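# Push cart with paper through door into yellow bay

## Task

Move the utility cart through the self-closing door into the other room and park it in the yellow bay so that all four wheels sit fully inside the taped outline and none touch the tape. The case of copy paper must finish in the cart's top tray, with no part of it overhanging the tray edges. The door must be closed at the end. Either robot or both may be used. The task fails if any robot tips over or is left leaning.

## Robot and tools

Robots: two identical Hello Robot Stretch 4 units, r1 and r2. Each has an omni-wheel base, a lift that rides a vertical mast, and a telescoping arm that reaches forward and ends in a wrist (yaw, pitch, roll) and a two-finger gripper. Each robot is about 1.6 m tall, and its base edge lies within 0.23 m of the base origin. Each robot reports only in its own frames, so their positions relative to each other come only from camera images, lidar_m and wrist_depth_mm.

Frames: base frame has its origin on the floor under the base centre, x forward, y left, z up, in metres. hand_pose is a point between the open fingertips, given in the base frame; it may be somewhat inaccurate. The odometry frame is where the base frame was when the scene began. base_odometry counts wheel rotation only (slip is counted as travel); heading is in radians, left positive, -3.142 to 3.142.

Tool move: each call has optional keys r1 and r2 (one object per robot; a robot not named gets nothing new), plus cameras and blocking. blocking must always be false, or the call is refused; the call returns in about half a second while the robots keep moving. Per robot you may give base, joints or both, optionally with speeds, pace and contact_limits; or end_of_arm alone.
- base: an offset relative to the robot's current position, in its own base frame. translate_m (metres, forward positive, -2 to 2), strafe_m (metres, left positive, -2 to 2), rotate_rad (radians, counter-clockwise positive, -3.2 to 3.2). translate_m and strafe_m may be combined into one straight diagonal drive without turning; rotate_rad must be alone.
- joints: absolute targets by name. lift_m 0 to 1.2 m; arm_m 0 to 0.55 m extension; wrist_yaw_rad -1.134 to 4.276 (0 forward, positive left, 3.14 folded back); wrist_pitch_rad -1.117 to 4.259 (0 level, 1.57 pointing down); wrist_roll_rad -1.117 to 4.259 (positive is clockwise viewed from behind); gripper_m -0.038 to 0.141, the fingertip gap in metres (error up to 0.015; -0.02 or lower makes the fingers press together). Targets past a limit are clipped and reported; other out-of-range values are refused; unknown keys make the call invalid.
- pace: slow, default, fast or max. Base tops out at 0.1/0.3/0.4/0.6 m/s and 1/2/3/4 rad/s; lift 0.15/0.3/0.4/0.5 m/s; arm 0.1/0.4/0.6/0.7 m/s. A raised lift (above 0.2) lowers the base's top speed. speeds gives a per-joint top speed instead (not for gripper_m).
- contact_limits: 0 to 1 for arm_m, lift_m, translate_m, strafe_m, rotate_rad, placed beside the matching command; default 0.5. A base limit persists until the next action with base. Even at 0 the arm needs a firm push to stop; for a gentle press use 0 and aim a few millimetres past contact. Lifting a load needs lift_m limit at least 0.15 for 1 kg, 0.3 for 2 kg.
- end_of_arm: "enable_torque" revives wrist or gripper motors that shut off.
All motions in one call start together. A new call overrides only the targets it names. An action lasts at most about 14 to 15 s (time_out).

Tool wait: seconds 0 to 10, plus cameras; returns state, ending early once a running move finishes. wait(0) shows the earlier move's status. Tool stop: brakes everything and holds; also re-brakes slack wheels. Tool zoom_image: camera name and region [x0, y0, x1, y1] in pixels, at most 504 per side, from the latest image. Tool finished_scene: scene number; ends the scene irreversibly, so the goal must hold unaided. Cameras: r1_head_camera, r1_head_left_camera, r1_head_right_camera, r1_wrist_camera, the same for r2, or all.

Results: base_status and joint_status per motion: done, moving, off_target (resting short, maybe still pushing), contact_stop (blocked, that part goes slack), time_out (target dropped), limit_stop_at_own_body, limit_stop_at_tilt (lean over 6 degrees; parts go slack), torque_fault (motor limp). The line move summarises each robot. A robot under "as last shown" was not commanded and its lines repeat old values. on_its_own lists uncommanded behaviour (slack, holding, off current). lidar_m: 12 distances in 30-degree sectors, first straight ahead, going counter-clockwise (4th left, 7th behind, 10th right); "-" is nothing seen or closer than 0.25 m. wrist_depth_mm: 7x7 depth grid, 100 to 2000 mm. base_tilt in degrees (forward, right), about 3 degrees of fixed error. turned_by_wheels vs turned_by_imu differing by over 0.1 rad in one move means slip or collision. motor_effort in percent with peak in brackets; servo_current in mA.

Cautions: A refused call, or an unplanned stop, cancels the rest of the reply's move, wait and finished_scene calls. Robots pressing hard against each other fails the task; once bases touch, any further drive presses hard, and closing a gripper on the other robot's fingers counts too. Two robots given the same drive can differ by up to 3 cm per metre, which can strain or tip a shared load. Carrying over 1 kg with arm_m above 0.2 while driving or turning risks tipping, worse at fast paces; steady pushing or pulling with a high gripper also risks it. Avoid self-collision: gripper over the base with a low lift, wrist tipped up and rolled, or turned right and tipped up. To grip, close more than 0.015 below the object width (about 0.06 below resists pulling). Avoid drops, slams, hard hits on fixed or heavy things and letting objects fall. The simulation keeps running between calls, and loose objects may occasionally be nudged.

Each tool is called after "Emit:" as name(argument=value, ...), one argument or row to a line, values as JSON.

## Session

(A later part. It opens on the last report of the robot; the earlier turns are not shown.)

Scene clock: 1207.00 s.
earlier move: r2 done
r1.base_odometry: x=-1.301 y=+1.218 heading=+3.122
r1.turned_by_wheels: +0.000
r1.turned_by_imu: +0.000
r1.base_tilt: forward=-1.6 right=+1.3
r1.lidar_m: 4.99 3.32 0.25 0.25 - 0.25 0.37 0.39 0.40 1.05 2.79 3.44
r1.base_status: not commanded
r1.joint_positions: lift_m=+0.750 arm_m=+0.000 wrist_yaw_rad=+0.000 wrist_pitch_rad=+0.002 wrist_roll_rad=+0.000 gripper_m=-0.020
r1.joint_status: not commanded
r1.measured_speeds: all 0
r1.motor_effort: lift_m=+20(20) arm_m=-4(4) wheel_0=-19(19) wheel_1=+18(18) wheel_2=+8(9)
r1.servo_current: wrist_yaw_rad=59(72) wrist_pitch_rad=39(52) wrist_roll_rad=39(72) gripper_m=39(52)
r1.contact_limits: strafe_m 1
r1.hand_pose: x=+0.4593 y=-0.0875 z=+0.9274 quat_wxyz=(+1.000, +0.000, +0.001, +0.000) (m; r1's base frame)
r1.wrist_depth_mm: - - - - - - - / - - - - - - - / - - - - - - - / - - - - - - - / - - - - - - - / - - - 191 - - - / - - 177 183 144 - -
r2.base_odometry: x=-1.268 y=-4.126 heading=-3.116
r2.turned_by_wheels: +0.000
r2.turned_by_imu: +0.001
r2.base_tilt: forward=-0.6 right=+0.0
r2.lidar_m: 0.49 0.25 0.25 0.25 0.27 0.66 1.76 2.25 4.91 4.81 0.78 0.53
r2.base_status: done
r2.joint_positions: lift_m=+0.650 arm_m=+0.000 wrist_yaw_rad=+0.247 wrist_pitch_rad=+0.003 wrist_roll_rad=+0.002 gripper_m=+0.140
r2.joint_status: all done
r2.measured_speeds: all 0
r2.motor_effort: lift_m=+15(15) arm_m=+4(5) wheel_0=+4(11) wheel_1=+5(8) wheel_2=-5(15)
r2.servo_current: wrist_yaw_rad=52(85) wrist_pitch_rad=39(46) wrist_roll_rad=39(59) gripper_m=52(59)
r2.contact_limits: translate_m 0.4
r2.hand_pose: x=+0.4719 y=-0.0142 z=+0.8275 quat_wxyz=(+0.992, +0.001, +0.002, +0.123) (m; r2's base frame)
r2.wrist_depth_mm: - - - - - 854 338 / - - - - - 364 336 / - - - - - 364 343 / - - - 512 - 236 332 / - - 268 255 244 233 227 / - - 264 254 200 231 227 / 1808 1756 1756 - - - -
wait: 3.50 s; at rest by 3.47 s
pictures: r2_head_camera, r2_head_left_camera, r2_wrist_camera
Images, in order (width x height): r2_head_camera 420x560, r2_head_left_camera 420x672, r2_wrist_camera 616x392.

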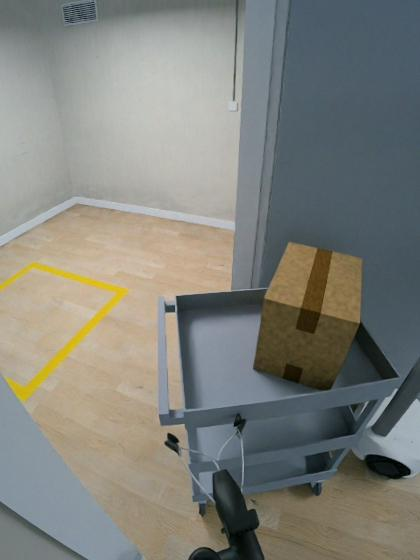

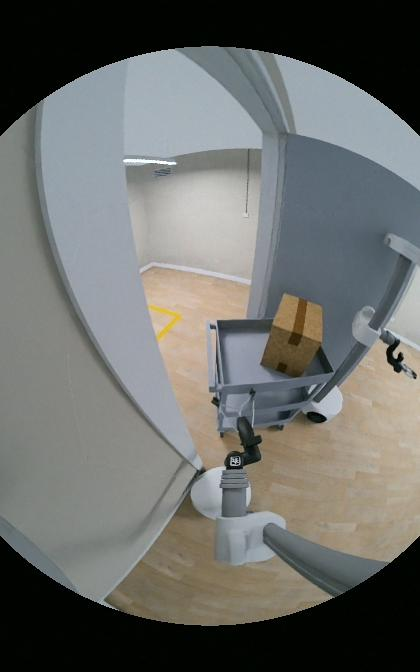

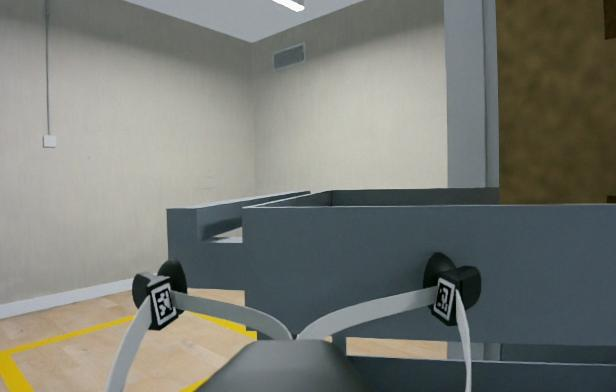

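Emit:
move(
  blocking=false,
  r2={"base":{"translate_m":-0.4},"joints":{"wrist_yaw_rad":0.0}},
)

Emit:
wait(
  seconds=2.2,
)

Emit:
move(
  blocking=false,
  r2={"base":{"strafe_m":-1.0}},
)

Emit:
wait(
  seconds=4.3,
)

Emit:
move(
  blocking=false,
  r2={"base":{"rotate_rad":0.9}},
)

Emit:
wait(
  seconds=1.8,
  cameras=["r2_head_left_camera","r2_wrist_camera","r2_head_camera","r1_head_right_camera"],
)

Scene clock: 1235.50 s.
move: r2 moving
r1: as last shown
r1.lidar_m: 4.99 3.36 0.25 0.25 - 0.25 0.36 0.38 0.39 1.01 2.77 3.46
r1.motor_effort: lift_m=+20(20) arm_m=-4(4) wheel_0=-19(19) wheel_1=+17(18) wheel_2=+8(9)
r1.servo_current: wrist_yaw_rad=52(59) wrist_pitch_rad=39(52) wrist_roll_rad=46(59) gripper_m=39(52)
r1.contact_limits: strafe_m 1
r1.wrist_depth_mm: - - - - - - - / - - - - - - - / - - - - - - - / - - - - - - - / - - - - - - - / - - - 191 - - - / - - 178 183 144 - -
r2.base_odometry: x=-1.237 y=-4.125 heading=-3.116
r2.turned_by_wheels: +0.000
r2.turned_by_imu: +0.000
r2.base_tilt: forward=-0.6 right=+0.0
r2.lidar_m: 0.51 0.25 0.25 0.25 0.30 0.70 1.69 2.20 4.82 4.87 1.02 0.56
r2.base_status: translate_m moving
r2.joint_positions: lift_m=+0.650 arm_m=+0.000 wrist_yaw_rad=+0.003 wrist_pitch_rad=+0.003 wrist_roll_rad=+0.002 gripper_m=+0.140
r2.joint_status: wrist_yaw_rad moving
r2.measured_speeds: translate_m=-0.123 strafe_m=+0.000 rotate_rad=+0.003 lift_m=+0.000 arm_m=+0.000 wrist_yaw_rad=-0.019 wrist_pitch_rad=+0.000 wrist_roll_rad=+0.000
r2.motor_effort: lift_m=+15(15) arm_m=+5(5) wheel_0=-8(8) wheel_1=-8(8) wheel_2=+10(13)
r2.servo_current: wrist_yaw_rad=65(124) wrist_pitch_rad=46(46) wrist_roll_rad=46(59) gripper_m=52(59)
r2.hand_pose: x=+0.4595 y=-0.0865 z=+0.8275 quat_wxyz=(+1.000, +0.001, +0.002, +0.002) (m; r2's base frame)
r2.wrist_depth_mm: - - - - 439 394 362 / - - - - 439 399 364 / - - - - 442 397 370 / - - 683 991 427 392 362 / - 293 297 298 304 310 310 / - - 216 166 191 186 - / 1863 1756 304 - - - -
pictures: none

Scene clock: 1237.70 s.
earlier move: r2 moving
r1.base_odometry: x=-1.301 y=+1.218 heading=+3.122
r1.turned_by_wheels: +0.000
r1.turned_by_imu: +0.000
r1.base_tilt: forward=-1.6 right=+1.3
r1.lidar_m: 4.97 3.34 0.25 0.25 - 0.25 0.37 0.38 0.40 1.12 2.78 3.47
r1.base_status: not commanded
r1.joint_positions: lift_m=+0.750 arm_m=+0.000 wrist_yaw_rad=+0.000 wrist_pitch_rad=+0.002 wrist_roll_rad=+0.000 gripper_m=-0.020
r1.joint_status: not commanded
r1.measured_speeds: all 0
r1.motor_effort: lift_m=+20(20) arm_m=-4(4) wheel_0=-19(20) wheel_1=+17(18) wheel_2=+8(9)
r1.servo_current: wrist_yaw_rad=46(59) wrist_pitch_rad=39(52) wrist_roll_rad=52(65) gripper_m=46(52)
r1.contact_limits: strafe_m 1
r1.hand_pose: x=+0.4593 y=-0.0875 z=+0.9274 quat_wxyz=(+1.000, +0.000, +0.001, +0.000) (m; r1's base frame)
r1.wrist_depth_mm: - - - - - - - / - - - - - - - / - - - - - - - / - - - - - - - / - - - - - - - / - - - 191 - - - / - - 177 183 143 - -
r2.base_odometry: x=-0.868 y=-4.116 heading=-3.116
r2.turned_by_wheels: +0.000
r2.turned_by_imu: +0.000
r2.base_tilt: forward=-0.7 right=+0.1
r2.lidar_m: 0.60 0.41 0.36 0.38 0.51 1.11 1.39 1.75 3.80 5.37 1.32 0.96
r2.base_status: translate_m moving
r2.joint_positions: lift_m=+0.650 arm_m=+0.000 wrist_yaw_rad=+0.003 wrist_pitch_rad=+0.003 wrist_roll_rad=+0.002 gripper_m=+0.140
r2.joint_status: all done
r2.measured_speeds: all 0
r2.motor_effort: lift_m=+15(15) arm_m=+5(5) wheel_0=-3(11) wheel_1=-5(9) wheel_2=+3(13)
r2.servo_current: wrist_yaw_rad=52(124) wrist_pitch_rad=46(52) wrist_roll_rad=46(65) gripper_m=46(59)
r2.hand_pose: x=+0.4595 y=-0.0866 z=+0.8275 quat_wxyz=(+1.000, +0.001, +0.002, +0.001) (m; r2's base frame)
r2.wrist_depth_mm: 342 - - - - - - / 342 - - - 778 - - / 347 - - - 768 723 - / 347 - - - 788 - - / 345 - - - - - - / 347 379 668 166 187 186 - / 355 1661 1756 - - - -
wait: 2.20 s; no rest
pictures: none

Scene clock: 1238.20 s.
earlier move: r2 done
move: r2 moving
r1: as last shown
r1.lidar_m: 5.00 3.33 0.25 0.25 - 0.25 0.37 0.38 0.39 1.11 2.79 3.46
r1.motor_effort: lift_m=+20(20) arm_m=-4(4) wheel_0=-19(19) wheel_1=+18(18) wheel_2=+8(8)
r1.servo_current: wrist_yaw_rad=59(72) wrist_pitch_rad=46(46) wrist_roll_rad=46(46) gripper_m=46(52)
r1.contact_limits: strafe_m 1
r1.wrist_depth_mm: - - - - - - - / - - - - - - - / - - - - - - - / - - - - - - - / - - - - - - - / - - - 191 - - - / - - 177 183 144 - -
r2.base_odometry: x=-0.869 y=-4.080 heading=-3.116
r2.turned_by_wheels: +0.000
r2.turned_by_imu: +0.000
r2.base_tilt: forward=-0.7 right=+0.1
r2.lidar_m: 0.87 0.43 0.40 0.41 0.54 1.21 1.37 1.79 3.92 5.35 1.29 0.97
r2.base_status: strafe_m moving
r2.joint_positions: lift_m=+0.650 arm_m=+0.000 wrist_yaw_rad=+0.003 wrist_pitch_rad=+0.003 wrist_roll_rad=+0.002 gripper_m=+0.140
r2.joint_status: not commanded
r2.measured_speeds: translate_m=+0.000 strafe_m=-0.141 rotate_rad=-0.001 lift_m=+0.000 arm_m=+0.000 wrist_yaw_rad=+0.000 wrist_pitch_rad=+0.000 wrist_roll_rad=+0.000
r2.motor_effort: lift_m=+15(15) arm_m=+4(5) wheel_0=+9(11) wheel_1=-10(12) wheel_2=+3(4)
r2.servo_current: wrist_yaw_rad=59(59) wrist_pitch_rad=46(46) wrist_roll_rad=46(52) gripper_m=52(52)
r2.hand_pose: x=+0.4595 y=-0.0866 z=+0.8275 quat_wxyz=(+1.000, +0.001, +0.002, +0.001) (m; r2's base frame)
r2.wrist_depth_mm: 355 - - - - - - / 357 - - - 750 - - / 357 - - - 759 866 - / 359 - - - 768 - - / 370 - - - - - - / 368 - 676 166 187 184 - / 364 1756 1808 - - - -
pictures: none

Scene clock: 1242.37 s.
earlier move: r2 done
r1.base_odometry: x=-1.301 y=+1.218 heading=+3.122
r1.turned_by_wheels: +0.000
r1.turned_by_imu: +0.000
r1.base_tilt: forward=-1.6 right=+1.3
r1.lidar_m: 4.98 3.30 0.25 0.25 - 0.25 0.37 0.38 0.36 2.02 0.66 0.68
r1.base_status: not commanded
r1.joint_positions: lift_m=+0.750 arm_m=+0.000 wrist_yaw_rad=+0.000 wrist_pitch_rad=+0.002 wrist_roll_rad=+0.000 gripper_m=-0.020
r1.joint_status: not commanded
r1.measured_speeds: all 0
r1.motor_effort: lift_m=+20(20) arm_m=-4(4) wheel_0=-18(20) wheel_1=+17(18) wheel_2=+8(9)
r1.servo_current: wrist_yaw_rad=65(72) wrist_pitch_rad=39(52) wrist_roll_rad=59(72) gripper_m=46(52)
r1.contact_limits: strafe_m 1
r1.hand_pose: x=+0.4593 y=-0.0875 z=+0.9274 quat_wxyz=(+1.000, +0.000, +0.001, +0.000) (m; r1's base frame)
r1.wrist_depth_mm: - - - - - - - / - - - - - - - / - - - - - - - / - - - - - - - / - - - - - - - / - - - 191 - - - / - - 177 183 143 - -
r2.base_odometry: x=-0.894 y=-3.116 heading=-3.116
r2.turned_by_wheels: +0.000
r2.turned_by_imu: +0.001
r2.base_tilt: forward=-0.7 right=+0.1
r2.lidar_m: 0.83 1.03 1.26 1.30 1.70 1.77 1.82 2.30 4.51 4.63 3.20 0.83
r2.base_status: done
r2.joint_positions: lift_m=+0.650 arm_m=+0.000 wrist_yaw_rad=+0.003 wrist_pitch_rad=+0.003 wrist_roll_rad=+0.002 gripper_m=+0.140
r2.joint_status: not commanded
r2.measured_speeds: all 0
r2.motor_effort: lift_m=+15(15) arm_m=+4(5) wheel_0=+2(14) wheel_1=-2(12) wheel_2=+3(4)
r2.servo_current: wrist_yaw_rad=46(59) wrist_pitch_rad=39(46) wrist_roll_rad=33(65) gripper_m=52(59)
r2.hand_pose: x=+0.4595 y=-0.0866 z=+0.8275 quat_wxyz=(+1.000, +0.001, +0.002, +0.001) (m; r2's base frame)
r2.wrist_depth_mm: - - 831 - - - - / - - 842 - - - - / 878 991 854 707 - - - / 842 - 842 - - - - / - 1160 842 - - - - / - 191 196 157 212 - - / - 878 842 - 1808 1708 1756
wait: 4.17 of 4.3 s (r2 has come to rest)
pictures: none

Scene clock: 1242.87 s.
move: r2 moving
r1: as last shown
r1.lidar_m: 4.98 3.33 0.25 0.25 - 0.25 0.39 0.38 0.41 2.01 0.64 3.47
r1.motor_effort: lift_m=+20(20) arm_m=-4(4) wheel_0=-19(19) wheel_1=+17(18) wheel_2=+8(9)
r1.servo_current: wrist_yaw_rad=52(59) wrist_pitch_rad=39(52) wrist_roll_rad=39(59) gripper_m=46(52)
r1.contact_limits: strafe_m 1
r1.wrist_depth_mm: - - - - - - - / - - - - - - - / - - - - - - - / - - - - - - - / - - - - - - - / - - - 191 - - - / - - 178 183 143 - -
r2.base_odometry: x=-0.894 y=-3.116 heading=-2.865
r2.turned_by_wheels: +0.251
r2.turned_by_imu: +0.244
r2.base_tilt: forward=-0.7 right=+0.1
r2.lidar_m: 0.93 1.09 1.26 1.42 1.78 1.75 1.94 3.00 4.52 3.71 3.02 0.83
r2.base_status: rotate_rad moving
r2.joint_positions: lift_m=+0.650 arm_m=+0.000 wrist_yaw_rad=+0.003 wrist_pitch_rad=+0.003 wrist_roll_rad=+0.002 gripper_m=+0.140
r2.joint_status: not commanded
r2.measured_speeds: translate_m=-0.001 strafe_m=+0.002 rotate_rad=+0.971 lift_m=+0.000 arm_m=+0.000 wrist_yaw_rad=+0.000 wrist_pitch_rad=+0.000 wrist_roll_rad=+0.000
r2.motor_effort: lift_m=+15(15) arm_m=+5(5) wheel_0=-8(10) wheel_1=-8(10) wheel_2=-12(12)
r2.servo_current: wrist_yaw_rad=46(52) wrist_pitch_rad=39(46) wrist_roll_rad=26(52) gripper_m=52(52)
r2.hand_pose: x=+0.4595 y=-0.0867 z=+0.8275 quat_wxyz=(+1.000, +0.001, +0.002, +0.001) (m; r2's base frame)
r2.wrist_depth_mm: - - - 842 - 931 - / - - - 831 - 946 - / - 917 1042 - 741 615 - / - 917 1008 831 - - - / - - 1205 842 - - - / - 186 197 165 187 204 - / 1661 - 820 - - - 1756
pictures: none

Scene clock: 1244.00 s.
earlier move: r2 done
r1.base_odometry: x=-1.301 y=+1.218 heading=+3.122
r1.turned_by_wheels: +0.000
r1.turned_by_imu: +0.000
r1.base_tilt: forward=-1.6 right=+1.3
r1.lidar_m: 4.98 3.31 0.25 0.25 - 0.25 0.37 0.37 0.39 0.87 0.71 1.12
r1.base_status: not commanded
r1.joint_positions: lift_m=+0.750 arm_m=+0.000 wrist_yaw_rad=+0.000 wrist_pitch_rad=+0.002 wrist_roll_rad=+0.000 gripper_m=-0.020
r1.joint_status: not commanded
r1.measured_speeds: all 0
r1.motor_effort: lift_m=+20(20) arm_m=-4(4) wheel_0=-19(19) wheel_1=+17(18) wheel_2=+8(9)
r1.servo_current: wrist_yaw_rad=52(72) wrist_pitch_rad=39(52) wrist_roll_rad=39(59) gripper_m=39(52)
r1.contact_limits: strafe_m 1
r1.hand_pose: x=+0.4593 y=-0.0875 z=+0.9274 quat_wxyz=(+1.000, +0.000, +0.001, +0.000) (m; r1's base frame)
r1.wrist_depth_mm: - - - - - - - / - - - - - - - / - - - - - - - / - - - - - - - / - - - - - - - / - - - 190 - - - / - - 177 183 143 - -
r2.base_odometry: x=-0.894 y=-3.116 heading=-2.217
r2.turned_by_wheels: +0.648
r2.turned_by_imu: +0.631
r2.base_tilt: forward=-0.7 right=+0.1
r2.lidar_m: 1.16 1.27 1.50 1.77 1.75 2.08 3.59 4.51 3.45 2.97 0.83 0.96
r2.base_status: done
r2.joint_positions: lift_m=+0.650 arm_m=+0.000 wrist_yaw_rad=+0.003 wrist_pitch_rad=+0.003 wrist_roll_rad=+0.002 gripper_m=+0.140
r2.joint_status: not commanded
r2.measured_speeds: all 0
r2.motor_effort: lift_m=+15(15) arm_m=+5(5) wheel_0=-3(10) wheel_1=-4(10) wheel_2=-5(12)
r2.servo_current: wrist_yaw_rad=46(59) wrist_pitch_rad=39(46) wrist_roll_rad=46(52) gripper_m=52(52)
r2.hand_pose: x=+0.4595 y=-0.0867 z=+0.8275 quat_wxyz=(+1.000, +0.001, +0.002, +0.001) (m; r2's base frame)
r2.wrist_depth_mm: - - - - - - - / - - - - - - - / - - - - - 854 878 / - - - - 1308 854 878 / - - - - - 750 960 / - 186 216 1138 187 189 960 / - - - - - - 1008
wait: 1.13 of 1.8 s (r2 has come to rest)
pictures: r1_head_right_camera, r2_head_camera, r2_head_left_camera, r2_wrist_camera
Images, in order (width x height): r1_head_right_camera 420x672, r2_head_camera 420x560, r2_head_left_camera 420x672, r2_wrist_camera 616x392.

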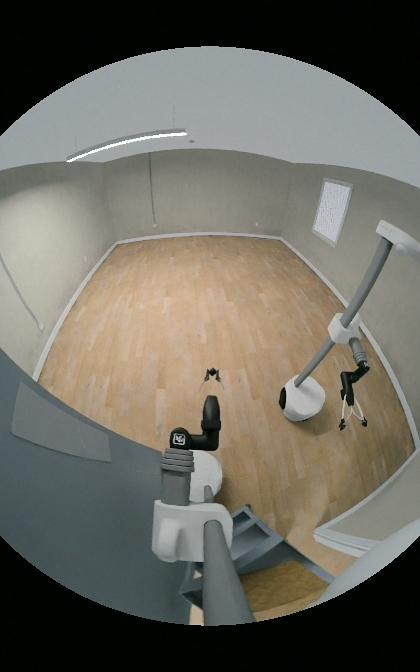

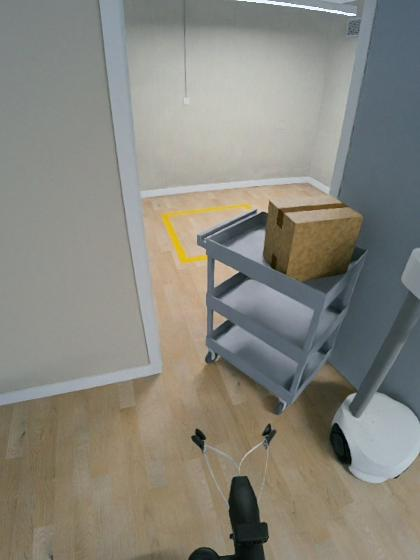

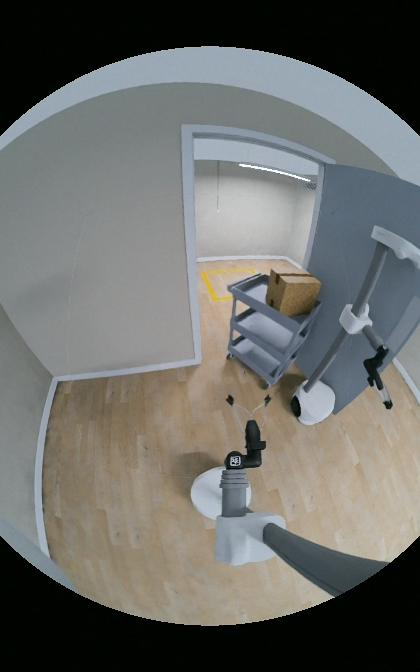

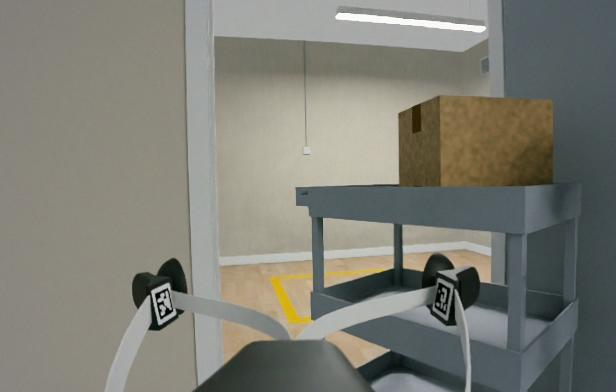

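Emit:
move(
  blocking=false,
  r2={"base":{"rotate_rad":-0.9},"joints":{"gripper_m":-0.02,"lift_m":0.69}},
)

Emit:
wait(
  seconds=1.8,
)

Emit:
move(
  blocking=false,
  r2={"base":{"strafe_m":1.02}},
)

Emit:
wait(
  seconds=4.4,
)

Emit:
move(
  blocking=false,
  r2={"base":{"translate_m":0.3},"joints":{"wrist_yaw_rad":0.5}},
)

Emit:
wait(
  seconds=2,
  cameras=["r2_head_camera","r2_head_left_camera","r2_wrist_camera"],
)

Scene clock: 1298.20 s.
move: r2 moving
r1: as last shown
r1.base_tilt: forward=-1.6 right=+1.2
r1.lidar_m: 5.00 3.33 0.25 0.25 - 0.25 0.38 0.38 0.39 1.99 0.67 3.44
r1.motor_effort: lift_m=+20(20) arm_m=-4(4) wheel_0=-19(19) wheel_1=+17(18) wheel_2=+8(8)
r1.servo_current: wrist_yaw_rad=39(65) wrist_pitch_rad=33(46) wrist_roll_rad=46(59) gripper_m=39(52)
r1.contact_limits: strafe_m 1
r1.wrist_depth_mm: - - - - - - - / - - - - - - - / - - - - - - - / - - - - - - - / - - - - - - - / - - - 191 - - - / - - 178 183 143 - -
r2.base_odometry: x=-0.894 y=-3.116 heading=-2.468
r2.turned_by_wheels: -0.251
r2.turned_by_imu: -0.243
r2.base_tilt: forward=-0.7 right=+0.1
r2.lidar_m: 1.05 1.28 1.34 1.80 1.76 1.84 2.56 4.51 4.17 3.12 0.82 0.91
r2.base_status: rotate_rad moving
r2.joint_positions: lift_m=+0.682 arm_m=+0.000 wrist_yaw_rad=+0.003 wrist_pitch_rad=+0.003 wrist_roll_rad=+0.002 gripper_m=+0.128
r2.joint_status: lift_m moving; gripper_m moving
r2.measured_speeds: translate_m=+0.001 strafe_m=+0.001 rotate_rad=-0.973 lift_m=+0.073 arm_m=+0.000 wrist_yaw_rad=+0.000 wrist_pitch_rad=+0.000 wrist_roll_rad=+0.000
r2.motor_effort: lift_m=+19(26) arm_m=+4(5) wheel_0=+8(10) wheel_1=+9(10) wheel_2=+11(11)
r2.servo_current: wrist_yaw_rad=33(52) wrist_pitch_rad=39(52) wrist_roll_rad=52(59) gripper_m=98(98)
r2.hand_pose: x=+0.4595 y=-0.0867 z=+0.8593 quat_wxyz=(+1.000, +0.001, +0.002, +0.001) (m; r2's base frame)
r2.wrist_depth_mm: - - - - - - 668 / - - - - - - 676 / - - - 1042 960 - - / - - - 1060 946 - 676 / - - - - 820 1118 683 / - 216 200 158 190 - 691 / - 1863 1808 - - - 683
pictures: none

Scene clock: 1300.00 s.
earlier move: r2 moving
r1.base_odometry: x=-1.301 y=+1.218 heading=+3.122
r1.turned_by_wheels: +0.000
r1.turned_by_imu: +0.000
r1.base_tilt: forward=-1.6 right=+1.3
r1.lidar_m: 4.99 3.30 0.25 0.25 - 0.25 0.37 0.39 0.40 2.06 0.65 0.74
r1.base_status: not commanded
r1.joint_positions: lift_m=+0.750 arm_m=+0.000 wrist_yaw_rad=+0.000 wrist_pitch_rad=+0.002 wrist_roll_rad=+0.000 gripper_m=-0.020
r1.joint_status: not commanded
r1.measured_speeds: all 0
r1.motor_effort: lift_m=+20(20) arm_m=-4(4) wheel_0=-19(19) wheel_1=+17(18) wheel_2=+8(9)
r1.servo_current: wrist_yaw_rad=39(65) wrist_pitch_rad=39(46) wrist_roll_rad=39(65) gripper_m=46(52)
r1.contact_limits: strafe_m 1
r1.hand_pose: x=+0.4593 y=-0.0875 z=+0.9274 quat_wxyz=(+1.000, +0.000, +0.001, +0.000) (m; r1's base frame)
r1.wrist_depth_mm: - - - - - - - / - - - - - - - / - - - - - - - / - - - - - - - / - - - - - - - / - - - 190 - - - / - - 178 183 143 - -
r2.base_odometry: x=-0.894 y=-3.116 heading=-3.116
r2.turned_by_wheels: -0.649
r2.turned_by_imu: -0.631
r2.base_tilt: forward=-0.7 right=+0.1
r2.lidar_m: 0.84 1.04 1.29 1.29 1.71 1.75 1.80 2.27 4.52 4.59 3.22 0.82
r2.base_status: done
r2.joint_positions: lift_m=+0.690 arm_m=+0.000 wrist_yaw_rad=+0.003 wrist_pitch_rad=+0.003 wrist_roll_rad=+0.002 gripper_m=-0.019
r2.joint_status: gripper_m moving; the others done
r2.measured_speeds: all 0
r2.motor_effort: lift_m=+21(26) arm_m=+4(5) wheel_0=+5(10) wheel_1=+2(10) wheel_2=+3(11)
r2.servo_current: wrist_yaw_rad=46(59) wrist_pitch_rad=46(52) wrist_roll_rad=39(59) gripper_m=85(169)
r2.hand_pose: x=+0.4595 y=-0.0867 z=+0.8671 quat_wxyz=(+1.000, +0.001, +0.002, +0.001) (m; r2's base frame)
r2.wrist_depth_mm: - - 831 - - - - / - - 842 - - - - / 878 - - 798 - - - / 854 991 831 676 - - - / - - 842 - - - - / - 1138 183 200 180 - - / - 143 - - - 1618 1863
wait: 1.80 s; no rest
pictures: none

Scene clock: 1300.50 s.
earlier move: r2 done
move: r2 moving
r1: as last shown
r1.lidar_m: 4.97 3.34 0.25 0.25 - 0.25 0.36 0.37 0.39 2.03 0.64 3.46
r1.motor_effort: lift_m=+20(20) arm_m=-4(4) wheel_0=-19(19) wheel_1=+18(18) wheel_2=+8(8)
r1.servo_current: wrist_yaw_rad=65(65) wrist_pitch_rad=39(46) wrist_roll_rad=52(59) gripper_m=46(46)
r1.contact_limits: strafe_m 1
r1.wrist_depth_mm: - - - - - - - / - - - - - - - / - - - - - - - / - - - - - - - / - - - - - - - / - - - 190 - - - / - - 178 183 144 - -
r2.base_odometry: x=-0.893 y=-3.152 heading=-3.116
r2.turned_by_wheels: +0.000
r2.turned_by_imu: +0.000
r2.base_tilt: forward=-0.6 right=+0.0
r2.lidar_m: 0.86 1.03 1.24 1.28 1.68 1.74 1.77 2.27 4.52 4.64 3.20 0.85
r2.base_status: strafe_m moving
r2.joint_positions: lift_m=+0.690 arm_m=+0.000 wrist_yaw_rad=+0.003 wrist_pitch_rad=+0.003 wrist_roll_rad=+0.002 gripper_m=-0.019
r2.joint_status: all done
r2.measured_speeds: translate_m=-0.001 strafe_m=+0.140 rotate_rad=+0.006 lift_m=+0.000 arm_m=+0.000 wrist_yaw_rad=+0.000 wrist_pitch_rad=+0.000 wrist_roll_rad=+0.000
r2.motor_effort: lift_m=+21(21) arm_m=+4(5) wheel_0=-8(11) wheel_1=+11(12) wheel_2=-1(3)
r2.servo_current: wrist_yaw_rad=39(59) wrist_pitch_rad=46(46) wrist_roll_rad=52(52) gripper_m=91(98)
r2.hand_pose: x=+0.4595 y=-0.0867 z=+0.8671 quat_wxyz=(+1.000, +0.001, +0.002, +0.001) (m; r2's base frame)
r2.wrist_depth_mm: - - 820 - - - - / - - 831 - - - - / 854 976 - 788 - - - / 831 991 831 - 654 - - / - - 842 - - - - / - 1160 183 201 179 - - / - 143 - - - 1661 1808
pictures: none

Scene clock: 1304.73 s.
earlier move: r2 done
r1.base_odometry: x=-1.301 y=+1.218 heading=+3.122
r1.turned_by_wheels: +0.000
r1.turned_by_imu: +0.000
r1.base_tilt: forward=-1.5 right=+1.3
r1.lidar_m: 4.99 3.33 0.25 0.25 - 0.25 0.37 0.38 0.41 1.19 2.79 3.44
r1.base_status: not commanded
r1.joint_positions: lift_m=+0.750 arm_m=+0.000 wrist_yaw_rad=+0.000 wrist_pitch_rad=+0.002 wrist_roll_rad=+0.000 gripper_m=-0.020
r1.joint_status: not commanded
r1.measured_speeds: all 0
r1.motor_effort: lift_m=+20(20) arm_m=-4(4) wheel_0=-19(20) wheel_1=+17(18) wheel_2=+8(8)
r1.servo_current: wrist_yaw_rad=46(72) wrist_pitch_rad=39(52) wrist_roll_rad=52(72) gripper_m=39(46)
r1.contact_limits: strafe_m 1
r1.hand_pose: x=+0.4593 y=-0.0875 z=+0.9274 quat_wxyz=(+1.000, +0.000, +0.001, +0.000) (m; r1's base frame)
r1.wrist_depth_mm: - - - - - - - / - - - - - - - / - - - - - - - / - - - - - - - / - - - - - - - / - - - 191 - - - / - - 178 183 143 - -
r2.base_odometry: x=-0.868 y=-4.136 heading=-3.116
r2.turned_by_wheels: +0.000
r2.turned_by_imu: +0.001
r2.base_tilt: forward=-0.7 right=+0.1
r2.lidar_m: 0.56 0.39 0.36 0.36 0.48 1.10 1.37 1.78 3.80 5.41 1.32 0.96
r2.base_status: done
r2.joint_positions: lift_m=+0.690 arm_m=+0.000 wrist_yaw_rad=+0.003 wrist_pitch_rad=+0.003 wrist_roll_rad=+0.002 gripper_m=-0.019
r2.joint_status: all done
r2.measured_speeds: all 0
r2.motor_effort: lift_m=+20(21) arm_m=+4(5) wheel_0=-3(13) wheel_1=+2(12) wheel_2=+0(3)
r2.servo_current: wrist_yaw_rad=46(65) wrist_pitch_rad=39(52) wrist_roll_rad=39(59) gripper_m=91(104)
r2.hand_pose: x=+0.4595 y=-0.0867 z=+0.8671 quat_wxyz=(+1.000, +0.001, +0.002, +0.001) (m; r2's base frame)
r2.wrist_depth_mm: 334 - - - - - - / 338 - - - - - - / 340 - - - 778 732 - / 340 - - - 798 732 - / 338 382 - 216 - - - / 338 382 187 200 169 - - / 334 368 - - - - -
wait: 4.23 of 4.4 s (r2 has come to rest)
pictures: none

Scene clock: 1305.23 s.
move: r2 moving
r1: as last shown
r1.base_tilt: forward=-1.6 right=+1.2
r1.lidar_m: 4.99 3.32 0.25 0.25 - 0.25 0.39 0.38 0.40 1.23 2.79 3.42
r1.motor_effort: lift_m=+20(20) arm_m=-4(4) wheel_0=-19(19) wheel_1=+17(18) wheel_2=+8(8)
r1.servo_current: wrist_yaw_rad=46(65) wrist_pitch_rad=39(46) wrist_roll_rad=52(65) gripper_m=46(52)
r1.contact_limits: strafe_m 1
r1.wrist_depth_mm: - - - - - - - / - - - - - - - / - - - - - - - / - - - - - - - / - - - - - - - / - - - 191 - - - / - - 177 183 143 - -
r2.base_odometry: x=-0.899 y=-4.137 heading=-3.116
r2.turned_by_wheels: +0.000
r2.turned_by_imu: +0.000
r2.base_tilt: forward=-0.7 right=+0.1
r2.lidar_m: 0.53 0.39 0.32 0.35 0.48 1.05 1.39 1.79 3.97 5.35 1.28 0.90
r2.base_status: translate_m moving
r2.joint_positions: lift_m=+0.690 arm_m=+0.000 wrist_yaw_rad=+0.467 wrist_pitch_rad=+0.003 wrist_roll_rad=+0.002 gripper_m=-0.019
r2.joint_status: wrist_yaw_rad moving
r2.measured_speeds: translate_m=+0.122 strafe_m=+0.001 rotate_rad=-0.003 lift_m=+0.000 arm_m=+0.000 wrist_yaw_rad=+0.719 wrist_pitch_rad=+0.000 wrist_roll_rad=+0.000
r2.motor_effort: lift_m=+20(21) arm_m=+4(5) wheel_0=+5(11) wheel_1=+7(8) wheel_2=-12(14)
r2.servo_current: wrist_yaw_rad=7(111) wrist_pitch_rad=39(46) wrist_roll_rad=46(59) gripper_m=91(98)
r2.hand_pose: x=+0.4677 y=+0.0518 z=+0.8671 quat_wxyz=(+0.973, +0.001, +0.002, +0.231) (m; r2's base frame)
r2.wrist_depth_mm: 246 277 320 353 - - 1078 / 248 276 320 353 - - - / 249 278 324 355 - - - / 250 281 322 355 - - - / 245 279 324 349 - 544 504 / 245 279 185 201 180 - - / 250 264 317 - - - -
pictures: none

Scene clock: 1307.23 s.
earlier move: r2 done
r1.base_odometry: x=-1.301 y=+1.218 heading=+3.122
r1.turned_by_wheels: +0.000
r1.turned_by_imu: +0.000
r1.base_tilt: forward=-1.6 right=+1.3
r1.lidar_m: 4.98 3.33 0.25 0.25 - 0.25 0.37 0.35 0.40 1.05 2.79 3.49
r1.base_status: not commanded
r1.joint_positions: lift_m=+0.750 arm_m=+0.000 wrist_yaw_rad=+0.000 wrist_pitch_rad=+0.002 wrist_roll_rad=+0.000 gripper_m=-0.020
r1.joint_status: not commanded
r1.measured_speeds: all 0
r1.motor_effort: lift_m=+20(20) arm_m=-4(4) wheel_0=-19(19) wheel_1=+17(18) wheel_2=+8(8)
r1.servo_current: wrist_yaw_rad=52(72) wrist_pitch_rad=39(52) wrist_roll_rad=33(65) gripper_m=46(52)
r1.contact_limits: strafe_m 1
r1.hand_pose: x=+0.4593 y=-0.0875 z=+0.9274 quat_wxyz=(+1.000, +0.000, +0.001, +0.000) (m; r1's base frame)
r1.wrist_depth_mm: - - - - - - - / - - - - - - - / - - - - - - - / - - - - - - - / - - - - - - - / - - - 191 - - - / - - 177 183 143 - -
r2.base_odometry: x=-1.168 y=-4.144 heading=-3.116
r2.turned_by_wheels: +0.000
r2.turned_by_imu: +0.001
r2.base_tilt: forward=-0.7 right=+0.0
r2.lidar_m: 0.56 0.25 0.25 0.25 0.31 0.73 1.66 2.11 4.69 4.97 1.08 0.62
r2.base_status: done
r2.joint_positions: lift_m=+0.690 arm_m=+0.000 wrist_yaw_rad=+0.497 wrist_pitch_rad=+0.003 wrist_roll_rad=+0.002 gripper_m=-0.019
r2.joint_status: all done
r2.measured_speeds: all 0
r2.motor_effort: lift_m=+21(21) arm_m=+4(5) wheel_0=+4(11) wheel_1=+3(10) wheel_2=-4(14)
r2.servo_current: wrist_yaw_rad=59(111) wrist_pitch_rad=46(46) wrist_roll_rad=46(65) gripper_m=85(98)
r2.hand_pose: x=+0.4660 y=+0.0607 z=+0.8671 quat_wxyz=(+0.969, +0.001, +0.002, +0.246) (m; r2's base frame)
r2.wrist_depth_mm: - - - - - - - / 177 - - - - - - / 177 - - - - - - / 177 - - - - - - / - - - - 359 301 276 / 181 - 187 202 182 294 278 / - 1808 - - - - -
wait: 2.00 s; at rest by 1.97 s
pictures: r2_head_camera, r2_head_left_camera, r2_wrist_camera
Images, in order (width x height): r2_head_camera 420x560, r2_head_left_camera 420x672, r2_wrist_camera 616x392.

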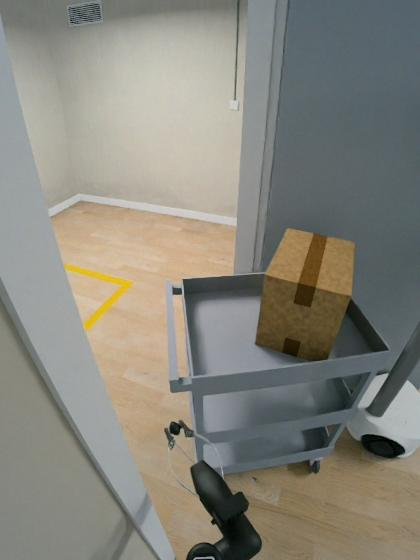

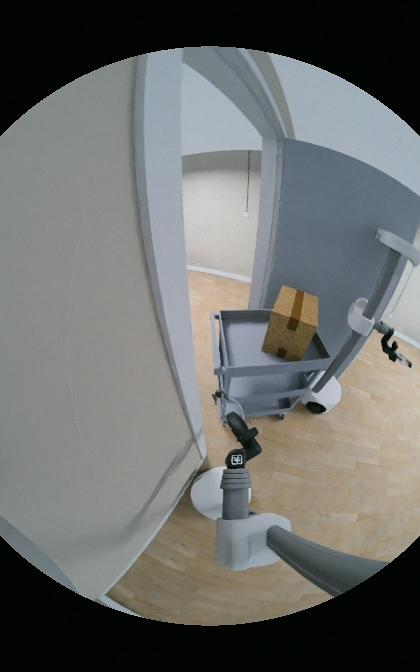

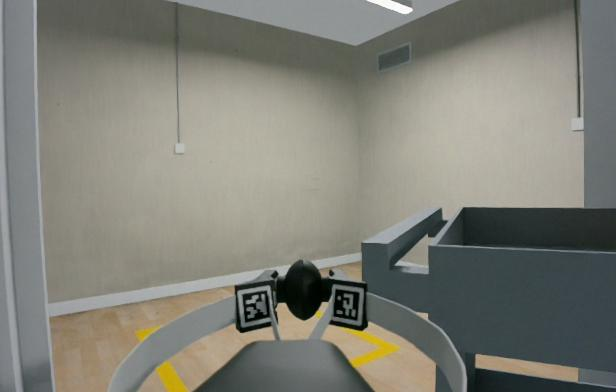

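Emit:
move(
  blocking=false,
  r2={"joints":{"lift_m":0.652}},
)

Emit:
wait(
  seconds=0.6,
)

Emit:
move(
  blocking=false,
  r2={"base":{"translate_m":0.34},"pace":"slow","contact_limits":{"translate_m":0.4}},
)

Emit:
wait(
  seconds=4.2,
  cameras=["r2_head_camera","r2_head_left_camera","r2_wrist_camera"],
)

Scene clock: 1320.20 s.
move: r2 moving
r1: as last shown
r1.base_tilt: forward=-1.6 right=+1.2
r1.lidar_m: 5.00 3.34 0.25 0.25 - 0.25 0.37 0.38 0.40 1.09 2.77 3.45
r1.motor_effort: lift_m=+20(20) arm_m=-4(4) wheel_0=-18(20) wheel_1=+18(18) wheel_2=+8(8)
r1.servo_current: wrist_yaw_rad=52(52) wrist_pitch_rad=46(46) wrist_roll_rad=52(59) gripper_m=46(46)
r1.contact_limits: strafe_m 1
r1.wrist_depth_mm: - - - - - - - / - - - - - - - / - - - - - - - / - - - - - - - / - - - - - - - / - - - 191 - - - / - - 178 183 143 - -
r2.base_odometry: x=-1.168 y=-4.144 heading=-3.116
r2.turned_by_wheels: +0.000
r2.turned_by_imu: +0.000
r2.base_tilt: forward=-0.7 right=+0.1
r2.lidar_m: 0.59 0.26 0.25 0.25 0.33 0.74 1.64 2.13 4.63 4.95 1.07 0.62
r2.base_status: not commanded
r2.joint_positions: lift_m=+0.659 arm_m=+0.000 wrist_yaw_rad=+0.497 wrist_pitch_rad=+0.003 wrist_roll_rad=+0.002 gripper_m=-0.019
r2.joint_status: lift_m moving
r2.measured_speeds: translate_m=+0.000 strafe_m=+0.000 rotate_rad=+0.000 lift_m=-0.068 arm_m=+0.000 wrist_yaw_rad=+0.000 wrist_pitch_rad=+0.000 wrist_roll_rad=+0.000
r2.motor_effort: lift_m=+14(20) arm_m=+5(5) wheel_0=+4(4) wheel_1=+3(3) wheel_2=-4(4)
r2.servo_current: wrist_yaw_rad=46(59) wrist_pitch_rad=46(52) wrist_roll_rad=46(52) gripper_m=91(98)
r2.hand_pose: x=+0.4660 y=+0.0607 z=+0.8362 quat_wxyz=(+0.969, +0.001, +0.002, +0.246) (m; r2's base frame)
r2.wrist_depth_mm: - - - - - - - / 176 - - - - - - / 177 - - - - - - / 177 - - - - - - / - - - - 329 296 276 / 181 - 187 202 181 303 282 / - 1808 1756 - - 122 1756
pictures: none

Scene clock: 1320.70 s.
earlier move: r2 done
r1.base_odometry: x=-1.301 y=+1.218 heading=+3.122
r1.turned_by_wheels: +0.000
r1.turned_by_imu: +0.000
r1.base_tilt: forward=-1.6 right=+1.3
r1.lidar_m: 4.98 3.33 0.25 0.25 - 0.25 0.37 0.37 0.39 1.08 2.79 3.44
r1.base_status: not commanded
r1.joint_positions: lift_m=+0.750 arm_m=+0.000 wrist_yaw_rad=+0.000 wrist_pitch_rad=+0.002 wrist_roll_rad=+0.000 gripper_m=-0.020
r1.joint_status: not commanded
r1.measured_speeds: all 0
r1.motor_effort: lift_m=+20(20) arm_m=-4(4) wheel_0=-19(20) wheel_1=+17(18) wheel_2=+8(8)
r1.servo_current: wrist_yaw_rad=59(59) wrist_pitch_rad=39(46) wrist_roll_rad=52(59) gripper_m=39(46)
r1.contact_limits: strafe_m 1
r1.hand_pose: x=+0.4593 y=-0.0875 z=+0.9274 quat_wxyz=(+1.000, +0.000, +0.001, +0.000) (m; r1's base frame)
r1.wrist_depth_mm: - - - - - - - / - - - - - - - / - - - - - - - / - - - - - - - / - - - - - - - / - - - 190 - - - / - - 177 183 144 - -
r2.base_odometry: x=-1.168 y=-4.144 heading=-3.116
r2.turned_by_wheels: +0.000
r2.turned_by_imu: +0.000
r2.base_tilt: forward=-0.7 right=+0.1
r2.lidar_m: 0.58 0.25 0.25 0.25 0.31 0.72 1.66 2.13 4.64 4.93 1.07 0.64
r2.base_status: not commanded
r2.joint_positions: lift_m=+0.652 arm_m=+0.000 wrist_yaw_rad=+0.497 wrist_pitch_rad=+0.003 wrist_roll_rad=+0.002 gripper_m=-0.019
r2.joint_status: all done
r2.measured_speeds: all 0
r2.motor_effort: lift_m=+14(20) arm_m=+5(5) wheel_0=+4(4) wheel_1=+3(3) wheel_2=-4(4)
r2.servo_current: wrist_yaw_rad=46(59) wrist_pitch_rad=46(52) wrist_roll_rad=59(59) gripper_m=91(104)
r2.hand_pose: x=+0.4660 y=+0.0607 z=+0.8296 quat_wxyz=(+0.969, +0.001, +0.002, +0.246) (m; r2's base frame)
r2.wrist_depth_mm: - - - - - - - / 176 - - - - - - / 177 - - - - - - / 177 - - - - - 831 / - - - - 329 297 276 / 181 - 187 202 181 317 - / - 1756 - - - 122 1756
wait: 0.50 of 0.6 s (r2 has come to rest)
pictures: none

Scene clock: 1321.20 s.
move: r2 moving
r1: as last shown
r1.base_tilt: forward=-1.5 right=+1.3
r1.lidar_m: 5.00 3.33 0.25 0.25 - 0.25 0.37 0.38 0.37 1.08 2.79 3.46
r1.motor_effort: lift_m=+20(20) arm_m=-4(4) wheel_0=-19(19) wheel_1=+17(18) wheel_2=+8(8)
r1.servo_current: wrist_yaw_rad=52(59) wrist_pitch_rad=46(52) wrist_roll_rad=46(59) gripper_m=46(52)
r1.contact_limits: strafe_m 1
r1.wrist_depth_mm: - - - - - - - / - - - - - - - / - - - - - - - / - - - - - - - / - - - - - - - / - - - 191 - - - / - - 178 183 144 - -
r2.base_odometry: x=-1.180 y=-4.144 heading=-3.116
r2.turned_by_wheels: +0.000
r2.turned_by_imu: +0.000
r2.base_tilt: forward=-0.7 right=+0.1
r2.lidar_m: 0.56 0.25 0.25 0.25 0.29 0.71 1.68 2.15 4.66 4.96 1.05 0.59
r2.base_status: translate_m moving
r2.joint_positions: lift_m=+0.652 arm_m=+0.000 wrist_yaw_rad=+0.497 wrist_pitch_rad=+0.003 wrist_roll_rad=+0.002 gripper_m=-0.019
r2.joint_status: not commanded
r2.measured_speeds: translate_m=+0.048 strafe_m=+0.000 rotate_rad=-0.001 lift_m=+0.000 arm_m=+0.000 wrist_yaw_rad=+0.000 wrist_pitch_rad=+0.000 wrist_roll_rad=+0.000
r2.motor_effort: lift_m=+14(14) arm_m=+5(5) wheel_0=+5(9) wheel_1=+8(8) wheel_2=-9(10)
r2.servo_current: wrist_yaw_rad=46(59) wrist_pitch_rad=39(46) wrist_roll_rad=39(59) gripper_m=91(91)
r2.contact_limits: translate_m 0.4
r2.hand_pose: x=+0.4660 y=+0.0607 z=+0.8296 quat_wxyz=(+0.969, +0.001, +0.002, +0.246) (m; r2's base frame)
r2.wrist_depth_mm: - - - - - - - / - - - - - - - / - - - - - - - / - - - - - 591 - / - - - - 322 287 263 / - - 186 202 181 301 272 / 1756 1756 - - - 122 1756
pictures: none

Scene clock: 1322.80 s.
earlier move: r2 contact_stop
r1.base_odometry: x=-1.301 y=+1.218 heading=+3.122
r1.turned_by_wheels: +0.000
r1.turned_by_imu: +0.000
r1.base_tilt: forward=-1.6 right=+1.3
r1.lidar_m: 4.99 3.33 0.25 0.25 - 0.25 0.38 0.38 0.41 1.03 2.79 3.44
r1.base_status: not commanded
r1.joint_positions: lift_m=+0.750 arm_m=+0.000 wrist_yaw_rad=+0.000 wrist_pitch_rad=+0.002 wrist_roll_rad=+0.000 gripper_m=-0.020
r1.joint_status: not commanded
r1.measured_speeds: all 0
r1.motor_effort: lift_m=+20(20) arm_m=-4(4) wheel_0=-19(20) wheel_1=+17(18) wheel_2=+8(8)
r1.servo_current: wrist_yaw_rad=59(65) wrist_pitch_rad=46(52) wrist_roll_rad=52(65) gripper_m=46(52)
r1.contact_limits: strafe_m 1
r1.hand_pose: x=+0.4593 y=-0.0875 z=+0.9274 quat_wxyz=(+1.000, +0.000, +0.001, +0.000) (m; r1's base frame)
r1.wrist_depth_mm: - - - - - - - / - - - - - - - / - - - - - - - / - - - - - - - / - - - - - - - / - - - 191 - - - / - - 177 183 143 - -
r2.base_odometry: x=-1.271 y=-4.131 heading=-3.126
r2.turned_by_wheels: -0.010
r2.turned_by_imu: -0.032
r2.base_tilt: forward=-0.7 right=+0.1
r2.lidar_m: 0.48 0.25 0.25 0.25 0.28 0.59 1.72 2.19 4.51 5.00 0.97 0.50
r2.base_status: translate_m contact_stop (by the wheels' count: +0.103 of +0.340)
r2.joint_positions: lift_m=+0.652 arm_m=+0.000 wrist_yaw_rad=+0.498 wrist_pitch_rad=+0.003 wrist_roll_rad=+0.002 gripper_m=-0.019
r2.joint_status: not commanded
r2.measured_speeds: all 0
r2.on_its_own: the wheels are slack since a contact_stop
r2.motor_effort: lift_m=+15(15) arm_m=+4(5) wheel_0=+0(10) wheel_1=+0(29) wheel_2=+0(26)
r2.servo_current: wrist_yaw_rad=52(65) wrist_pitch_rad=39(46) wrist_roll_rad=46(59) gripper_m=98(98)
r2.contact_limits: translate_m 0.4
r2.hand_pose: x=+0.4660 y=+0.0608 z=+0.8295 quat_wxyz=(+0.969, +0.001, +0.002, +0.246) (m; r2's base frame)
r2.wrist_depth_mm: - - - - - - - / - - - - - - - / - - - - - - - / - - - - 627 - 580 / - - - 245 224 205 191 / - - 187 201 182 206 194 / 1863 1618 - - - - -
wait: 1.60 of 4.2 s (r2 has come to rest)
pictures: r2_head_camera, r2_head_left_camera, r2_wrist_camera
Images, in order (width x height): r2_head_camera 420x560, r2_head_left_camera 420x672, r2_wrist_camera 616x392.

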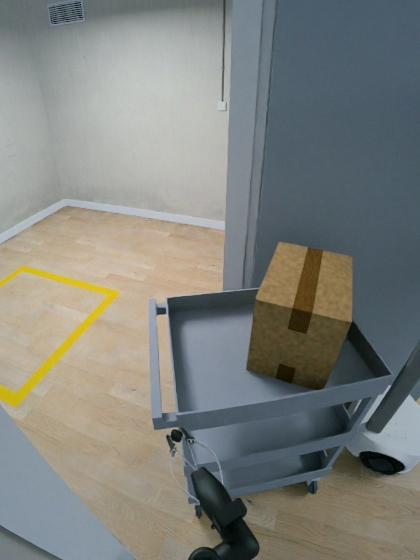

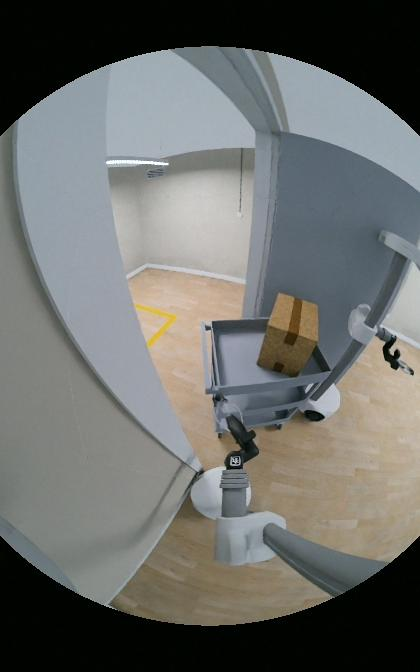

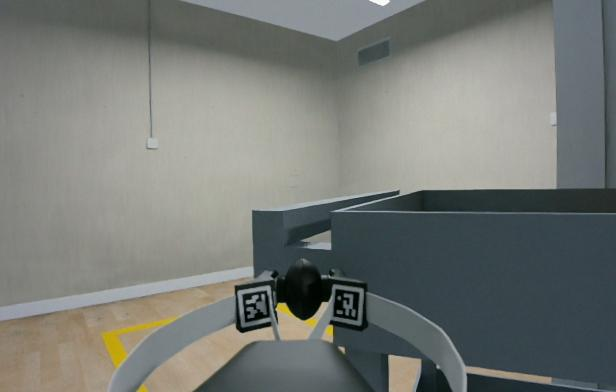

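Emit:
move(
  blocking=false,
  r2={"base":{"strafe_m":-0.05}},
)

Emit:
wait(
  seconds=1.0,
)

Emit:
move(
  blocking=false,
  r2={"joints":{"arm_m":0.32,"wrist_yaw_rad":0.6},"pace":"slow","contact_limits":{"arm_m":0.5}},
)

Emit:
wait(
  seconds=4.0,
  cameras=["r2_head_camera","r2_head_left_camera","r2_wrist_camera"],
)

Scene clock: 1330.40 s.
move: r2 moving
r1: as last shown
r1.lidar_m: 4.99 3.34 0.25 0.25 - 0.25 0.36 0.38 0.38 1.00 2.79 3.49
r1.motor_effort: lift_m=+20(20) arm_m=-4(4) wheel_0=-19(19) wheel_1=+18(18) wheel_2=+8(8)
r1.servo_current: wrist_yaw_rad=39(52) wrist_pitch_rad=39(52) wrist_roll_rad=39(52) gripper_m=39(52)
r1.contact_limits: strafe_m 1
r2.base_odometry: x=-1.272 y=-4.097 heading=-3.126
r2.turned_by_wheels: +0.000
r2.turned_by_imu: +0.000
r2.base_tilt: forward=-0.7 right=+0.1
r2.lidar_m: 0.48 0.25 0.25 0.25 0.31 0.68 1.73 2.23 4.60 4.98 0.96 0.52
r2.base_status: strafe_m moving
r2.joint_positions: lift_m=+0.652 arm_m=+0.000 wrist_yaw_rad=+0.498 wrist_pitch_rad=+0.003 wrist_roll_rad=+0.002 gripper_m=-0.019
r2.joint_status: not commanded
r2.measured_speeds: translate_m=+0.000 strafe_m=-0.105 rotate_rad=-0.002 lift_m=+0.000 arm_m=+0.000 wrist_yaw_rad=+0.000 wrist_pitch_rad=+0.000 wrist_roll_rad=+0.000
r2.motor_effort: lift_m=+15(15) arm_m=+5(5) wheel_0=+4(14) wheel_1=-6(11) wheel_2=+0(2)
r2.servo_current: wrist_yaw_rad=39(52) wrist_pitch_rad=39(46) wrist_roll_rad=46(59) gripper_m=91(98)
r2.hand_pose: x=+0.4660 y=+0.0608 z=+0.8295 quat_wxyz=(+0.969, +0.001, +0.002, +0.246) (m; r2's base frame)
r2.wrist_depth_mm: - - - - - - - / - - - - - - - / - - - - - - - / - - - - - - 569 / - - - 249 229 208 195 / - - 185 201 183 208 196 / 1921 1618 - - - - -
pictures: none

Scene clock: 1331.03 s.
earlier move: r2 done
r1.base_odometry: x=-1.301 y=+1.218 heading=+3.122
r1.turned_by_wheels: +0.000
r1.turned_by_imu: +0.000
r1.base_tilt: forward=-1.6 right=+1.3
r1.lidar_m: 5.00 3.33 0.25 0.25 - 0.25 0.37 0.37 0.42 0.98 2.78 3.44
r1.base_status: not commanded
r1.joint_positions: lift_m=+0.750 arm_m=+0.000 wrist_yaw_rad=+0.000 wrist_pitch_rad=+0.002 wrist_roll_rad=+0.000 gripper_m=-0.020
r1.joint_status: not commanded
r1.measured_speeds: all 0
r1.motor_effort: lift_m=+20(20) arm_m=-4(4) wheel_0=-19(19) wheel_1=+17(18) wheel_2=+8(8)
r1.servo_current: wrist_yaw_rad=39(59) wrist_pitch_rad=46(52) wrist_roll_rad=52(65) gripper_m=39(52)
r1.contact_limits: strafe_m 1
r1.hand_pose: x=+0.4593 y=-0.0875 z=+0.9274 quat_wxyz=(+1.000, +0.000, +0.001, +0.000) (m; r1's base frame)
r1.wrist_depth_mm: - - - - - - - / - - - - - - - / - - - - - - - / - - - - - - - / - - - - - - - / - - - 191 - - - / - - 178 183 143 - -
r2.base_odometry: x=-1.272 y=-4.081 heading=-3.126
r2.turned_by_wheels: +0.000
r2.turned_by_imu: +0.000
r2.base_tilt: forward=-0.7 right=+0.1
r2.lidar_m: 0.47 0.26 0.25 0.26 0.34 0.75 1.77 2.25 4.58 5.00 0.95 0.52
r2.base_status: done
r2.joint_positions: lift_m=+0.652 arm_m=+0.000 wrist_yaw_rad=+0.498 wrist_pitch_rad=+0.003 wrist_roll_rad=+0.002 gripper_m=-0.019
r2.joint_status: not commanded
r2.measured_speeds: all 0
r2.motor_effort: lift_m=+15(15) arm_m=+5(5) wheel_0=+1(14) wheel_1=-2(11) wheel_2=+0(2)
r2.servo_current: wrist_yaw_rad=52(52) wrist_pitch_rad=39(46) wrist_roll_rad=52(59) gripper_m=91(98)
r2.hand_pose: x=+0.4660 y=+0.0608 z=+0.8295 quat_wxyz=(+0.969, +0.001, +0.002, +0.246) (m; r2's base frame)
r2.wrist_depth_mm: - - - - - - - / - - - - - - 750 / - - - - - - 778 / - - - - - - 569 / - - 290 251 231 211 198 / - - 185 201 182 211 199 / 1863 1661 - - - - -
wait: 0.63 of 1 s (r2 has come to rest)
pictures: none

Scene clock: 1331.53 s.
move: r2 moving
r1: as last shown
r1.lidar_m: 4.99 3.32 0.25 0.25 - 0.25 0.37 0.36 0.39 0.98 2.79 3.45
r1.motor_effort: lift_m=+20(20) arm_m=-4(4) wheel_0=-18(19) wheel_1=+18(18) wheel_2=+8(8)
r1.servo_current: wrist_yaw_rad=46(52) wrist_pitch_rad=39(46) wrist_roll_rad=65(65) gripper_m=39(46)
r1.contact_limits: strafe_m 1
r1.wrist_depth_mm: - - - - - - - / - - - - - - - / - - - - - - - / - - - - - - - / - - - - - - - / - - - 191 - - - / - - 177 183 143 - -
r2.base_odometry: x=-1.272 y=-4.081 heading=-3.126
r2.turned_by_wheels: +0.000
r2.turned_by_imu: +0.000
r2.base_tilt: forward=-0.7 right=+0.0
r2.lidar_m: 0.49 0.28 0.25 0.25 0.32 0.72 1.75 2.23 4.61 5.00 0.95 0.53
r2.base_status: not commanded
r2.joint_positions: lift_m=+0.652 arm_m=+0.012 wrist_yaw_rad=+0.597 wrist_pitch_rad=+0.003 wrist_roll_rad=+0.002 gripper_m=-0.019
r2.joint_status: arm_m moving; wrist_yaw_rad moving
r2.measured_speeds: translate_m=+0.000 strafe_m=+0.000 rotate_rad=+0.000 lift_m=+0.000 arm_m=+0.049 wrist_yaw_rad=+0.002 wrist_pitch_rad=+0.000 wrist_roll_rad=+0.000
r2.motor_effort: lift_m=+15(15) arm_m=+7(11) wheel_0=+1(2) wheel_1=-2(2) wheel_2=+0(0)
r2.servo_current: wrist_yaw_rad=13(85) wrist_pitch_rad=39(39) wrist_roll_rad=33(52) gripper_m=91(98)
r2.contact_limits: arm_m 0.5
r2.hand_pose: x=+0.4710 y=+0.0898 z=+0.8295 quat_wxyz=(+0.956, +0.000, +0.002, +0.294) (m; r2's base frame)
r2.wrist_depth_mm: - - - - - - - / - - - - - - - / - - - - - - - / - - - - 530 627 559 / - - - 243 218 194 180 / - - 187 202 181 195 181 / 1808 1756 - - - 122 -
pictures: none

Scene clock: 1335.53 s.
earlier move: r2 off_target
r1.base_odometry: x=-1.301 y=+1.218 heading=+3.122
r1.turned_by_wheels: +0.000
r1.turned_by_imu: +0.000
r1.base_tilt: forward=-1.6 right=+1.3
r1.lidar_m: 4.99 3.34 0.25 0.25 - 0.25 0.39 0.49 0.61 0.97 2.80 3.42
r1.base_status: not commanded
r1.joint_positions: lift_m=+0.750 arm_m=+0.000 wrist_yaw_rad=+0.000 wrist_pitch_rad=+0.002 wrist_roll_rad=+0.000 gripper_m=-0.020
r1.joint_status: not commanded
r1.measured_speeds: all 0
r1.motor_effort: lift_m=+20(20) arm_m=-4(4) wheel_0=-19(20) wheel_1=+18(18) wheel_2=+8(9)
r1.servo_current: wrist_yaw_rad=46(72) wrist_pitch_rad=39(52) wrist_roll_rad=46(65) gripper_m=46(52)
r1.contact_limits: strafe_m 1
r1.hand_pose: x=+0.4593 y=-0.0875 z=+0.9274 quat_wxyz=(+1.000, +0.000, +0.001, +0.000) (m; r1's base frame)
r1.wrist_depth_mm: - - - - - - - / - - - - - - - / - - - - - - - / - - - - - - - / - - - - - - - / - - - 191 - - - / - - 178 183 144 - -
r2.base_odometry: x=-1.272 y=-4.082 heading=-3.123
r2.turned_by_wheels: +0.003
r2.turned_by_imu: +0.030
r2.base_tilt: forward=-0.7 right=+0.0
r2.lidar_m: 0.64 0.25 0.25 0.26 0.34 0.77 1.76 2.26 4.93 4.81 0.95 0.62
r2.base_status: not commanded
r2.joint_positions: lift_m=+0.652 arm_m=+0.320 wrist_yaw_rad=+0.625 wrist_pitch_rad=+0.003 wrist_roll_rad=+0.002 gripper_m=-0.019
r2.joint_status: wrist_yaw_rad off_target (ended at +0.625, target +0.600); the others done
r2.measured_speeds: all 0
r2.on_its_own: wrist_yaw_rad is at rest, and its servo_current (163 mA) is outside its rest range (0 to 104 mA)
r2.motor_effort: lift_m=+15(15) arm_m=+12(19) wheel_0=+20(23) wheel_1=+11(11) wheel_2=+4(4)
r2.servo_current: wrist_yaw_rad=163(195) wrist_pitch_rad=39(52) wrist_roll_rad=46(65) gripper_m=78(98)
r2.contact_limits: arm_m 0.5
r2.hand_pose: x=+0.7754 y=+0.0978 z=+0.8295 quat_wxyz=(+0.952, +0.000, +0.002, +0.307) (m; r2's base frame)
r2.wrist_depth_mm: - - - - - - - / - - - - - - - / - - - - - - - / - - - 452 466 539 535 / - - - 219 155 114 - / - - 183 189 155 115 - / 1863 1661 1708 - 148 120 -
wait: 4.00 s; at rest by 3.97 s
pictures: r2_head_camera, r2_head_left_camera, r2_wrist_camera
Images, in order (width x height): r2_head_camera 420x560, r2_head_left_camera 420x672, r2_wrist_camera 616x392.

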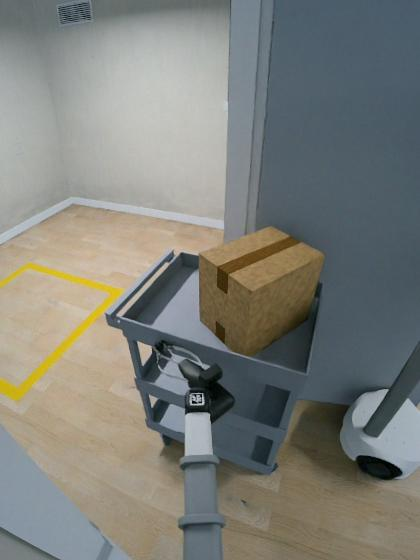

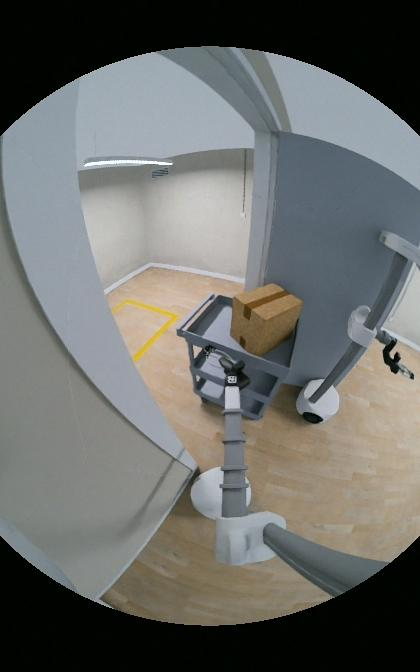

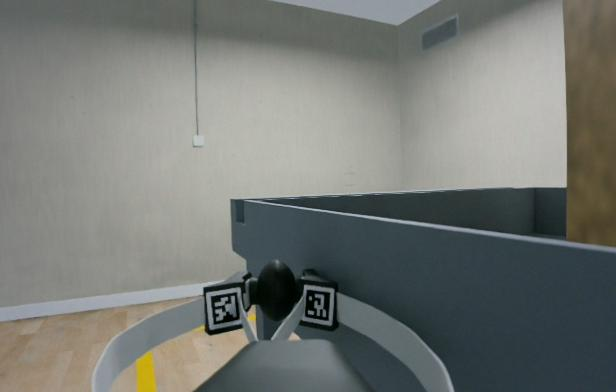

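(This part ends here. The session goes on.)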